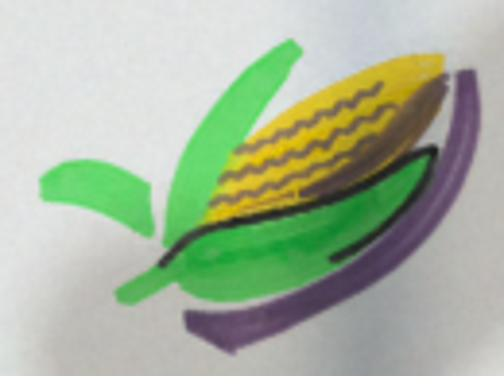

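Request:
{"op": "move", "data": {"target": [[0,0,0,0,0,0,-0.1,0,-0.32,0.614,-0.085,0,-0.325,0.61,-0.1,0,-0.32,0.612,-0.81,0.678,0.24,0.175,0.3,-0.96,-0.06998,0.26617,-0.2361,0,0,0,-0.165,0,-0.345,0.6,-0.12,0,-0.34,0.6,-0.165,0,-0.345,0.6,-0.81,0.678,-0.05,0.1,0.75,-0.9]], "speed": 0.3}}

Scene clock: 4019.93 s.
left_arm: end_effector_position=(+0.4503, +0.2702, +0.3198) hand_goal=(-0.100, +0.000, -0.320, +0.614, -0.084, +0.000, -0.324, +0.610, -0.100, +0.000, -0.320, +0.612, -0.810, +0.678, +0.240, +0.176) hand_measured=(-0.098, +0.000, -0.314, +0.618, -0.084, +0.000, -0.324, +0.612, -0.100, +0.000, -0.316, +0.616, -0.810, +0.678, +0.236, +0.178) hand_current_ma=(+2, +0, +9, +3, +0, +0, +0, +2, +1, +0, +6, +4, +0, -1, -8, +2) hand_state=(goal, goal, goal, goal, goal, goal, goal, goal, goal, goal, goal, goal, goal, goal, goal, goal) hand_current_limit=0.30 hand_speed=-0.96 end_effector_quat_wxyz=(-0.024, +0.037, +0.831, -0.554) | right_arm: end_effector_position=(+0.5154, +0.5115, +0.0155) hand_goal=(-0.164, +0.000, -0.344, +0.600, -0.120, +0.000, -0.340, +0.600, -0.164, +0.000, -0.344, +0.600, -0.810, +0.678, -0.050, +0.100) hand_measured=(-0.094, +0.004, -0.324, +0.610, -0.080, +0.004, -0.322, +0.608, -0.094, +0.004, -0.318, +0.614, -0.808, +0.676, +0.074, +0.168) hand_current_ma=(+333, +14, +86, +41, +182, +10, +70, +27, +339, +13, +112, +58, +6, -5, +481, +417) hand_state=(blocked, goal, blocked, goal, blocked, goal, goal, goal, blocked, goal, blocked, goal, goal, goal, blocked, blocked) hand_current_limit=0.75 hand_speed=-0.90 end_effector_quat_wxyz=(-0.519, +0.638, +0.483, +0.302)
Joint positions: left_arm=[4.085 -2.103 -0.917 -2.811 1.077 -0.226] | right_arm=[0.325 -0.71 1.406 0.265 0.348 -2.106]
Joint torques (N m): left_arm=[-7.52 37.02 25.15 -0.5 1.04 1.85] | right_arm=[-11.53 -41.28 -22 3.92 -3.88 -1.46]
Wrist force (N, zeroed by zero_wrist_force on right_arm): left_arm=[-0.4 -0.8 -0.7] | right_arm=[0.3 -0.2 -0.1]
Wrist torque (N m, zeroed by zero_wrist_force on right_arm): left_arm=[0.03 -0.06 -0.29] | right_arm=[-0.02 -0.05 0.12]
Wrist force, peak (N, zeroed by zero_wrist_force on right_arm): left_arm=[-0.6 -0.9 -0.5] | right_arm=[0.4 -1.3 1.3]
Hand target: left_arm +0.4503, +0.2702, +0.3198; -0.024, +0.037, +0.831, -0.554 | right_arm +0.5155, +0.5115, +0.0155; -0.519, +0.638, +0.483, +0.302
Off the commanded pose: left_arm 0.000 m, 0 deg | right_arm 0.000 m, 0 deg.
move: done

Request:
{"op": "move", "data": {"target": [[0,0,0,0,0,0,-0.1,0,-0.32,0.614,-0.085,0,-0.325,0.61,-0.1,0,-0.32,0.612,-0.81,0.678,0.24,0.175,0.3,-0.96,-0.003988,0.001661,0.00126,0,0,0,-0.165,0,-0.345,0.6,-0.12,0,-0.34,0.6,-0.165,0,-0.345,0.6,-0.81,0.678,-0.05,0.1,0.75,-0.9],[0,0,0,0,0,0,-0.1,0,-0.32,0.614,-0.085,0,-0.325,0.61,-0.1,0,-0.32,0.612,-0.81,0.678,0.24,0.175,0.3,-0.96,-0.002717,0.008354,-0.00354,0,0,0,-0.165,0,-0.345,0.6,-0.12,0,-0.34,0.6,-0.165,0,-0.345,0.6,-0.81,0.678,-0.05,0.1,0.75,-0.9],[0,0,0,0,0,0,-0.1,0,-0.32,0.614,-0.085,0,-0.325,0.61,-0.1,0,-0.32,0.612,-0.81,0.678,0.24,0.175,0.3,-0.96,-0.002533,0.01911,-0.01714,0,0,0,-0.165,0,-0.345,0.6,-0.12,0,-0.34,0.6,-0.165,0,-0.345,0.6,-0.81,0.678,-0.05,0.1,0.75,-0.9],[0,0,0,0,0,0,-0.1,0,-0.32,0.614,-0.085,0,-0.325,0.61,-0.1,0,-0.32,0.612,-0.81,0.678,0.24,0.175,0.3,-0.96,-0.003751,0.031354,-0.03714,0,0,0,-0.165,0,-0.345,0.6,-0.12,0,-0.34,0.6,-0.165,0,-0.345,0.6,-0.81,0.678,-0.05,0.1,0.75,-0.9],[0,0,0,0,0,0,-0.1,0,-0.32,0.614,-0.085,0,-0.325,0.61,-0.1,0,-0.32,0.612,-0.81,0.678,0.24,0.175,0.3,-0.96,-0.006253,0.040522,-0.05714,0,0,0,-0.165,0,-0.345,0.6,-0.12,0,-0.34,0.6,-0.165,0,-0.345,0.6,-0.81,0.678,-0.05,0.1,0.75,-0.9],[0,0,0,0,0,0,-0.1,0,-0.32,0.614,-0.085,0,-0.325,0.61,-0.1,0,-0.32,0.612,-0.81,0.678,0.24,0.175,0.3,-0.96,-0.009394,0.04815,-0.07714,0,0,0,-0.165,0,-0.345,0.6,-0.12,0,-0.34,0.6,-0.165,0,-0.345,0.6,-0.81,0.678,-0.05,0.1,0.75,-0.9],[0,0,0,0,0,0,-0.1,0,-0.32,0.614,-0.085,0,-0.325,0.61,-0.1,0,-0.32,0.612,-0.81,0.678,0.24,0.175,0.3,-0.96,-0.012742,0.052253,-0.09314,0,0,0,-0.165,0,-0.345,0.6,-0.12,0,-0.34,0.6,-0.165,0,-0.345,0.6,-0.81,0.678,-0.05,0.1,0.75,-0.9],[0,0,0,0,0,0,-0.1,0,-0.32,0.614,-0.085,0,-0.325,0.61,-0.1,0,-0.32,0.612,-0.81,0.678,0.24,0.175,0.3,-0.96,-0.016503,0.051111,-0.10354,0,0,0,-0.165,0,-0.345,0.6,-0.12,0,-0.34,0.6,-0.165,0,-0.345,0.6,-0.81,0.678,-0.05,0.1,0.75,-0.9],[0,0,0,0,0,0,-0.1,0,-0.32,0.614,-0.085,0,-0.325,0.61,-0.1,0,-0.32,0.612,-0.81,0.678,0.24,0.175,0.3,-0.96,-0.02004,0.046266,-0.10834,0,0,0,-0.165,0,-0.345,0.6,-0.12,0,-0.34,0.6,-0.165,0,-0.345,0.6,-0.81,0.678,-0.05,0.1,0.75,-0.9],[0,0,0,0,0,0,-0.1,0,-0.32,0.614,-0.085,0,-0.325,0.61,-0.1,0,-0.32,0.612,-0.81,0.678,0.24,0.175,0.3,-0.96,-0.022388,0.040022,-0.10754,0,0,0,-0.165,0,-0.345,0.6,-0.12,0,-0.34,0.6,-0.165,0,-0.345,0.6,-0.81,0.678,-0.05,0.1,0.75,-0.9],[0,0,0,0,0,0,-0.1,0,-0.32,0.614,-0.085,0,-0.325,0.61,-0.1,0,-0.32,0.612,-0.81,0.678,0.24,0.175,0.3,-0.96,-0.017957,0.038176,-0.10894,0,0,0,-0.165,0,-0.345,0.6,-0.12,0,-0.34,0.6,-0.165,0,-0.345,0.6,-0.81,0.678,-0.05,0.1,0.75,-0.9]], "speed": [0.04,0.05,0.05,0.05,0.05,0.05,0.05,0.05,0.05,0.05,0.1], "blend": [0,0.002,0.002,0.002,0.002,0.002,0.002,0.0015,0.0015,0,0]}}

Scene clock: 4041.50 s.
left_arm: end_effector_position=(+0.4503, +0.2702, +0.3198) hand_goal=(-0.100, +0.000, -0.320, +0.614, -0.084, +0.000, -0.324, +0.610, -0.100, +0.000, -0.320, +0.612, -0.810, +0.678, +0.240, +0.176) hand_measured=(-0.098, +0.000, -0.314, +0.618, -0.084, +0.000, -0.324, +0.612, -0.100, +0.000, -0.316, +0.616, -0.810, +0.678, +0.236, +0.178) hand_current_ma=(+2, +0, +9, +3, +0, +0, +0, +2, +1, +0, +6, +4, +0, -1, -8, +2) hand_state=(goal, goal, goal, goal, goal, goal, goal, goal, goal, goal, goal, goal, goal, goal, goal, goal) hand_current_limit=0.30 hand_speed=-0.96 end_effector_quat_wxyz=(-0.024, +0.037, +0.831, -0.554) | right_arm: end_effector_position=(+0.5405, +0.4460, +0.0157) hand_goal=(-0.164, +0.000, -0.344, +0.600, -0.120, +0.000, -0.340, +0.600, -0.164, +0.000, -0.344, +0.600, -0.810, +0.678, -0.050, +0.100) hand_measured=(-0.096, +0.004, -0.324, +0.610, -0.080, +0.004, -0.322, +0.608, -0.094, +0.004, -0.318, +0.614, -0.808, +0.676, +0.074, +0.168) hand_current_ma=(+325, +14, +86, +41, +179, +10, +70, +27, +339, +13, +112, +58, +5, -5, +481, +417) hand_state=(blocked, goal, blocked, goal, blocked, goal, goal, goal, blocked, goal, blocked, goal, goal, goal, blocked, blocked) hand_current_limit=0.75 hand_speed=-0.90 end_effector_quat_wxyz=(-0.519, +0.638, +0.483, +0.302)
Joint positions: left_arm=[4.085 -2.103 -0.917 -2.811 1.077 -0.226] | right_arm=[0.195 -0.651 1.389 0.581 0.293 -2.484]
Joint torques (N m): left_arm=[-8.44 38.01 25.96 -0.37 0.89 1.62] | right_arm=[-11.4 -58.53 -8.37 4.58 -4.12 -1.6]
Wrist force (N, zeroed by zero_wrist_force on right_arm): left_arm=[-0.5 -0.4 -0.6] | right_arm=[-0.2 -0.3 -0.2]
Wrist torque (N m, zeroed by zero_wrist_force on right_arm): left_arm=[0.07 -0.04 -0.30] | right_arm=[-0.04 0.03 0.06]
Wrist force, peak (N, zeroed by zero_wrist_force on right_arm): left_arm=[-0.7 -0.7 -0.8] | right_arm=[2.3 -0.6 -0.5]
Hand target: left_arm +0.4503, +0.2702, +0.3198; -0.024, +0.037, +0.831, -0.554 | right_arm +0.5405, +0.4460, +0.0158; -0.519, +0.638, +0.483, +0.302
Off the commanded pose: left_arm 0.000 m, 0 deg | right_arm 0.000 m, 0 deg.
move: done

Request:
{"op": "move", "data": {"target": [[0,0,0,0,0,0,-0.1,0,-0.32,0.614,-0.085,0,-0.325,0.61,-0.1,0,-0.32,0.612,-0.81,0.678,0.24,0.175,0.3,-0.96,0.011491,-0.067079,0.1248,0,0,0,-0.165,0,-0.345,0.6,-0.12,0,-0.34,0.6,-0.165,0,-0.345,0.6,-0.81,0.678,-0.05,0.1,0.75,-0.9],[0,0,0,0,0,0,-0.1,0,-0.32,0.614,-0.085,0,-0.325,0.61,-0.1,0,-0.32,0.612,-0.81,0.678,0.24,0.175,0.3,-0.96,0.007134,-0.065264,0.126177,0,0,0,-0.165,0,-0.345,0.6,-0.12,0,-0.34,0.6,-0.165,0,-0.345,0.6,-0.81,0.678,-0.05,0.1,0.75,-0.9],[0,0,0,0,0,0,-0.1,0,-0.32,0.614,-0.085,0,-0.325,0.61,-0.1,0,-0.32,0.612,-0.81,0.678,0.24,0.175,0.3,-0.96,0.00809,-0.061149,0.123777,0,0,0,-0.165,0,-0.345,0.6,-0.12,0,-0.34,0.6,-0.165,0,-0.345,0.6,-0.81,0.678,-0.05,0.1,0.75,-0.9],[0,0,0,0,0,0,-0.1,0,-0.32,0.614,-0.085,0,-0.325,0.61,-0.1,0,-0.32,0.612,-0.81,0.678,0.24,0.175,0.3,-0.96,0.010003,-0.052918,0.118977,0,0,0,-0.165,0,-0.345,0.6,-0.12,0,-0.34,0.6,-0.165,0,-0.345,0.6,-0.81,0.678,-0.05,0.1,0.75,-0.9],[0,0,0,0,0,0,-0.1,0,-0.32,0.614,-0.085,0,-0.325,0.61,-0.1,0,-0.32,0.612,-0.81,0.678,0.24,0.175,0.3,-0.96,0.011915,-0.044687,0.114177,0,0,0,-0.165,0,-0.345,0.6,-0.12,0,-0.34,0.6,-0.165,0,-0.345,0.6,-0.81,0.678,-0.05,0.1,0.75,-0.9],[0,0,0,0,0,0,-0.1,0,-0.32,0.614,-0.085,0,-0.325,0.61,-0.1,0,-0.32,0.612,-0.81,0.678,0.24,0.175,0.3,-0.96,0.013828,-0.036456,0.109377,0,0,0,-0.165,0,-0.345,0.6,-0.12,0,-0.34,0.6,-0.165,0,-0.345,0.6,-0.81,0.678,-0.05,0.1,0.75,-0.9],[0,0,0,0,0,0,-0.1,0,-0.32,0.614,-0.085,0,-0.325,0.61,-0.1,0,-0.32,0.612,-0.81,0.678,0.24,0.175,0.3,-0.96,0.015635,-0.029084,0.105377,0,0,0,-0.165,0,-0.345,0.6,-0.12,0,-0.34,0.6,-0.165,0,-0.345,0.6,-0.81,0.678,-0.05,0.1,0.75,-0.9],[0,0,0,0,0,0,-0.1,0,-0.32,0.614,-0.085,0,-0.325,0.61,-0.1,0,-0.32,0.612,-0.81,0.678,0.24,0.175,0.3,-0.96,0.017332,-0.020763,0.099777,0,0,0,-0.165,0,-0.345,0.6,-0.12,0,-0.34,0.6,-0.165,0,-0.345,0.6,-0.81,0.678,-0.05,0.1,0.75,-0.9],[0,0,0,0,0,0,-0.1,0,-0.32,0.614,-0.085,0,-0.325,0.61,-0.1,0,-0.32,0.612,-0.81,0.678,0.24,0.175,0.3,-0.96,0.019234,-0.008916,0.090177,0,0,0,-0.165,0,-0.345,0.6,-0.12,0,-0.34,0.6,-0.165,0,-0.345,0.6,-0.81,0.678,-0.05,0.1,0.75,-0.9],[0,0,0,0,0,0,-0.1,0,-0.32,0.614,-0.085,0,-0.325,0.61,-0.1,0,-0.32,0.612,-0.81,0.678,0.24,0.175,0.3,-0.96,0.020605,0.000443,0.082177,0,0,0,-0.165,0,-0.345,0.6,-0.12,0,-0.34,0.6,-0.165,0,-0.345,0.6,-0.81,0.678,-0.05,0.1,0.75,-0.9],[0,0,0,0,0,0,-0.1,0,-0.32,0.614,-0.085,0,-0.325,0.61,-0.1,0,-0.32,0.612,-0.81,0.678,0.24,0.175,0.3,-0.96,0.021441,0.009122,0.073377,0,0,0,-0.165,0,-0.345,0.6,-0.12,0,-0.34,0.6,-0.165,0,-0.345,0.6,-0.81,0.678,-0.05,0.1,0.75,-0.9],[0,0,0,0,0,0,-0.1,0,-0.32,0.614,-0.085,0,-0.325,0.61,-0.1,0,-0.32,0.612,-0.81,0.678,0.24,0.175,0.3,-0.96,0.022497,0.015905,0.067777,0,0,0,-0.165,0,-0.345,0.6,-0.12,0,-0.34,0.6,-0.165,0,-0.345,0.6,-0.81,0.678,-0.05,0.1,0.75,-0.9],[0,0,0,0,0,0,-0.1,0,-0.32,0.614,-0.085,0,-0.325,0.61,-0.1,0,-0.32,0.612,-0.81,0.678,0.24,0.175,0.3,-0.96,0.026854,0.01409,0.0664,0,0,0,-0.165,0,-0.345,0.6,-0.12,0,-0.34,0.6,-0.165,0,-0.345,0.6,-0.81,0.678,-0.05,0.1,0.75,-0.9]], "speed": [0.2,0.03,0.05,0.05,0.05,0.05,0.05,0.05,0.05,0.05,0.05,0.05,0.1], "blend": [0,0,0.002,0.002,0.002,0.002,0.002,0.002,0.002,0.002,0.002,0,0]}}

Scene clock: 4064.33 s.
left_arm: end_effector_position=(+0.4503, +0.2702, +0.3198) hand_goal=(-0.100, +0.000, -0.320, +0.614, -0.084, +0.000, -0.324, +0.610, -0.100, +0.000, -0.320, +0.612, -0.810, +0.678, +0.240, +0.176) hand_measured=(-0.098, +0.000, -0.314, +0.618, -0.084, +0.000, -0.324, +0.612, -0.100, +0.000, -0.316, +0.616, -0.810, +0.678, +0.236, +0.178) hand_current_ma=(+2, +0, +9, +3, +0, +0, +0, +2, +1, +0, +6, +4, +0, -1, -8, +2) hand_state=(goal, goal, goal, goal, goal, goal, goal, goal, goal, goal, goal, goal, goal, goal, goal, goal) hand_current_limit=0.30 hand_speed=-0.96 end_effector_quat_wxyz=(-0.024, +0.037, +0.831, -0.554) | right_arm: end_effector_position=(+0.5494, +0.4889, +0.0157) hand_goal=(-0.164, +0.000, -0.344, +0.600, -0.120, +0.000, -0.340, +0.600, -0.164, +0.000, -0.344, +0.600, -0.810, +0.678, -0.050, +0.100) hand_measured=(-0.096, +0.004, -0.324, +0.610, -0.082, +0.004, -0.322, +0.608, -0.094, +0.004, -0.318, +0.614, -0.808, +0.676, +0.074, +0.168) hand_current_ma=(+325, +14, +86, +41, +179, +10, +70, +27, +339, +13, +112, +58, +5, -5, +481, +417) hand_state=(blocked, goal, blocked, goal, blocked, goal, goal, goal, blocked, goal, blocked, goal, goal, goal, blocked, blocked) hand_current_limit=0.75 hand_speed=-0.90 end_effector_quat_wxyz=(-0.519, +0.638, +0.483, +0.302)
Joint positions: left_arm=[4.085 -2.103 -0.917 -2.811 1.077 -0.226] | right_arm=[0.268 -0.644 1.307 0.44 0.319 -2.257]
Joint torques (N m): left_arm=[-7.9 37.25 26.1 -0.36 0.89 1.49] | right_arm=[-11.08 -60.44 -23.66 4.33 -4.1 -1.42]
Wrist force (N, zeroed by zero_wrist_force on right_arm): left_arm=[-0.4 -0.6 -0.5] | right_arm=[-0.1 -0.1 0.0]
Wrist torque (N m, zeroed by zero_wrist_force on right_arm): left_arm=[0.04 -0.05 -0.28] | right_arm=[-0.01 0.01 0.08]
Wrist force, peak (N, zeroed by zero_wrist_force on right_arm): left_arm=[-0.4 -0.9 -0.7] | right_arm=[0.6 -1.0 1.0]
Hand target: left_arm +0.4503, +0.2702, +0.3198; -0.024, +0.037, +0.831, -0.554 | right_arm +0.5494, +0.4889, +0.0158; -0.519, +0.638, +0.483, +0.302
Off the commanded pose: left_arm 0.000 m, 0 deg | right_arm 0.000 m, 0 deg.
move: done; blend cut to 0.0015 m at target 3

Request:
{"op": "move", "data": {"target": [[0,0,0,0,0,0,-0.1,0,-0.32,0.614,-0.085,0,-0.325,0.61,-0.1,0,-0.32,0.612,-0.81,0.678,0.24,0.175,0.3,-0.96,0.003436,0.002179,0.008,0,0,0,-0.165,0,-0.345,0.6,-0.12,0,-0.34,0.6,-0.165,0,-0.345,0.6,-0.81,0.678,-0.05,0.1,0.75,-0.9],[0,0,0,0,0,0,-0.1,0,-0.32,0.614,-0.085,0,-0.325,0.61,-0.1,0,-0.32,0.612,-0.81,0.678,0.24,0.175,0.3,-0.96,-0.000995,0.004025,0.0094,0,0,0,-0.165,0,-0.345,0.6,-0.12,0,-0.34,0.6,-0.165,0,-0.345,0.6,-0.81,0.678,-0.05,0.1,0.75,-0.9],[0,0,0,0,0,0,-0.1,0,-0.32,0.614,-0.085,0,-0.325,0.61,-0.1,0,-0.32,0.612,-0.81,0.678,0.24,0.175,0.3,-0.96,-0.001912,0.004859,0.0054,0,0,0,-0.165,0,-0.345,0.6,-0.12,0,-0.34,0.6,-0.165,0,-0.345,0.6,-0.81,0.678,-0.05,0.1,0.75,-0.9],[0,0,0,0,0,0,-0.1,0,-0.32,0.614,-0.085,0,-0.325,0.61,-0.1,0,-0.32,0.612,-0.81,0.678,0.24,0.175,0.3,-0.96,-0.004431,0.001846,0.0014,0,0,0,-0.165,0,-0.345,0.6,-0.12,0,-0.34,0.6,-0.165,0,-0.345,0.6,-0.81,0.678,-0.05,0.1,0.75,-0.9],[0,0,0,0,0,0,-0.1,0,-0.32,0.614,-0.085,0,-0.325,0.61,-0.1,0,-0.32,0.612,-0.81,0.678,0.24,0.175,0.3,-0.96,0,0,0,0,0,0,-0.165,0,-0.345,0.6,-0.12,0,-0.34,0.6,-0.165,0,-0.345,0.6,-0.81,0.678,-0.05,0.1,0.75,-0.9]], "speed": [0.1,0.03,0.05,0.05,0.1], "blend": [0,0,0.001,0,0]}}

Request:
{"op": "move", "data": {"target": [[0,0,0,0,0,0,-0.1,0,-0.32,0.614,-0.085,0,-0.325,0.61,-0.1,0,-0.32,0.612,-0.81,0.678,0.24,0.175,0.3,-0.96,0.01182,-0.00492,-0.00373,0,0,0,-0.165,0,-0.345,0.6,-0.12,0,-0.34,0.6,-0.165,0,-0.345,0.6,-0.81,0.678,-0.05,0.1,0.75,-0.9],[0,0,0,0,0,0,-0.1,0,-0.32,0.614,-0.085,0,-0.325,0.61,-0.1,0,-0.32,0.612,-0.81,0.678,0.24,0.175,0.3,-0.96,0.0621,-0.3028,0.2746,0,0,0,-0.165,0,-0.345,0.6,-0.12,0,-0.34,0.6,-0.165,0,-0.345,0.6,-0.81,0.678,-0.05,0.1,0.75,-0.9]], "speed": [0.1,0.3], "blend": [0.004,0], "cameras": ["cam_above"]}}

Request:
{"op": "zoom_image", "data": {"camera": "cam_above", "region": [270, 225, 400, 322]}}

Scene clock: 4079.33 s.
left_arm: end_effector_position=(+0.4503, +0.2702, +0.3198) hand_goal=(-0.100, +0.000, -0.320, +0.614, -0.084, +0.000, -0.324, +0.610, -0.100, +0.000, -0.320, +0.612, -0.810, +0.678, +0.240, +0.176) hand_measured=(-0.098, +0.000, -0.314, +0.618, -0.084, +0.000, -0.324, +0.612, -0.100, +0.000, -0.316, +0.616, -0.810, +0.678, +0.236, +0.178) hand_current_ma=(+2, +0, +9, +3, +0, +0, +0, +2, +1, +0, +6, +4, +0, -1, -8, +2) hand_state=(goal, goal, goal, goal, goal, goal, goal, goal, goal, goal, goal, goal, goal, goal, goal, goal) hand_current_limit=0.30 hand_speed=-0.96 end_effector_quat_wxyz=(-0.024, +0.037, +0.831, -0.554) | right_arm: end_effector_position=(+0.5494, +0.4889, +0.0157) hand_goal=(-0.164, +0.000, -0.344, +0.600, -0.120, +0.000, -0.340, +0.600, -0.164, +0.000, -0.344, +0.600, -0.810, +0.678, -0.050, +0.100) hand_measured=(-0.096, +0.004, -0.324, +0.610, -0.082, +0.004, -0.322, +0.608, -0.094, +0.004, -0.318, +0.614, -0.808, +0.676, +0.074, +0.168) hand_current_ma=(+325, +14, +86, +41, +179, +10, +70, +27, +339, +13, +112, +58, +5, -5, +481, +417) hand_state=(blocked, goal, blocked, goal, blocked, goal, goal, goal, blocked, goal, blocked, goal, goal, goal, blocked, blocked) hand_current_limit=0.75 hand_speed=-0.90 end_effector_quat_wxyz=(-0.519, +0.638, +0.483, +0.302)
Joint positions: left_arm=[4.085 -2.103 -0.917 -2.811 1.077 -0.226] | right_arm=[0.268 -0.644 1.307 0.44 0.319 -2.257]
Joint torques (N m): left_arm=[-8.04 37.74 26.24 -0.37 1.06 1.9] | right_arm=[-11.93 -59.57 -14.46 4.06 -3.94 -1.72]
Wrist force (N, zeroed by zero_wrist_force on right_arm): left_arm=[-0.5 -0.5 -0.7] | right_arm=[-0.2 0.0 0.0]
Wrist torque (N m, zeroed by zero_wrist_force on right_arm): left_arm=[0.07 -0.05 -0.29] | right_arm=[0.00 0.02 0.08]
Wrist force, peak (N, zeroed by zero_wrist_force on right_arm): left_arm=[-0.5 -0.8 -0.8] | right_arm=[1.8 -0.6 -0.1]
Hand target: left_arm +0.4503, +0.2702, +0.3198; -0.024, +0.037, +0.831, -0.554 | right_arm +0.5494, +0.4889, +0.0158; -0.519, +0.638, +0.483, +0.302
Off the commanded pose: left_arm 0.000 m, 0 deg | right_arm 0.000 m, 0 deg.
move: done

Scene clock: 4080.87 s.
left_arm: end_effector_position=(+0.4503, +0.2702, +0.3198) hand_goal=(-0.100, +0.000, -0.320, +0.614, -0.084, +0.000, -0.324, +0.610, -0.100, +0.000, -0.320, +0.612, -0.810, +0.678, +0.240, +0.176) hand_measured=(-0.098, +0.000, -0.314, +0.618, -0.084, +0.000, -0.324, +0.612, -0.100, +0.000, -0.316, +0.616, -0.810, +0.678, +0.236, +0.178) hand_current_ma=(+2, +0, +9, +3, +0, +0, +0, +2, +1, +0, +6, +4, +0, -1, -8, +2) hand_state=(goal, goal, goal, goal, goal, goal, goal, goal, goal, goal, goal, goal, goal, goal, goal, goal) hand_current_limit=0.30 hand_speed=-0.96 end_effector_quat_wxyz=(-0.024, +0.037, +0.831, -0.554) | right_arm: end_effector_position=(+0.3748, +0.6565, +0.0699) hand_goal=(-0.164, +0.000, -0.344, +0.600, -0.120, +0.000, -0.340, +0.600, -0.164, +0.000, -0.344, +0.600, -0.810, +0.678, -0.050, +0.100) hand_measured=(-0.096, +0.004, -0.324, +0.610, -0.082, +0.004, -0.322, +0.608, -0.094, +0.004, -0.318, +0.614, -0.808, +0.676, +0.074, +0.168) hand_current_ma=(+325, +14, +86, +41, +179, +10, +70, +27, +339, +13, +112, +58, +5, -5, +481, +417) hand_state=(blocked, goal, blocked, goal, blocked, goal, goal, goal, blocked, goal, blocked, goal, goal, goal, blocked, blocked) hand_current_limit=0.75 hand_speed=-0.90 end_effector_quat_wxyz=(-0.519, +0.638, +0.483, +0.302)
Joint positions: left_arm=[4.085 -2.103 -0.917 -2.811 1.077 -0.226] | right_arm=[0.688 -0.905 1.512 -0.11 0.628 -1.588]
Joint torques (N m): left_arm=[-8.3 37.95 25.34 -0.56 0.87 1.74] | right_arm=[11.03 -53.06 -12.81 -2.47 2.14 1.31]
Wrist force (N, zeroed by zero_wrist_force on right_arm): left_arm=[-0.3 -0.7 -0.5] | right_arm=[-0.1 -0.3 -0.1]
Wrist torque (N m, zeroed by zero_wrist_force on right_arm): left_arm=[0.01 -0.06 -0.28] | right_arm=[-0.04 0.02 -0.01]
Wrist force, peak (N, zeroed by zero_wrist_force on right_arm): left_arm=[-0.5 -0.8 -0.7] | right_arm=[0.3 -1.7 1.3]
Hand target: left_arm +0.4503, +0.2702, +0.3198; -0.024, +0.037, +0.831, -0.554 | right_arm +0.3748, +0.6566, +0.0699; -0.519, +0.638, +0.483, +0.302
Off the commanded pose: left_arm 0.000 m, 0 deg | right_arm 0.000 m, 0 deg.
move: done
Images, in order (width x height): cam_above 672x504.

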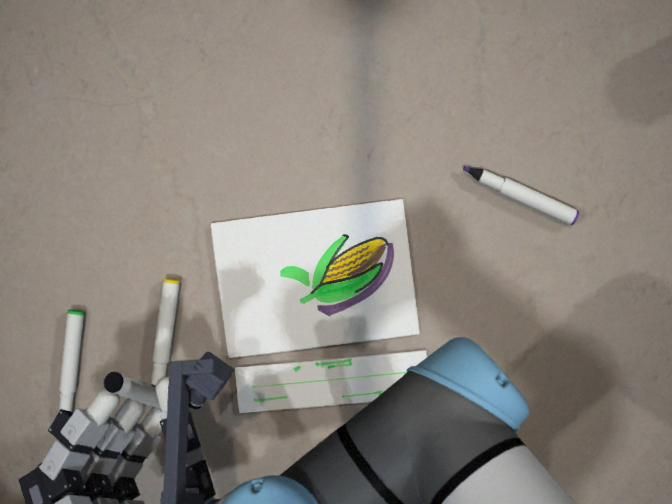

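Scaled by 3.877.

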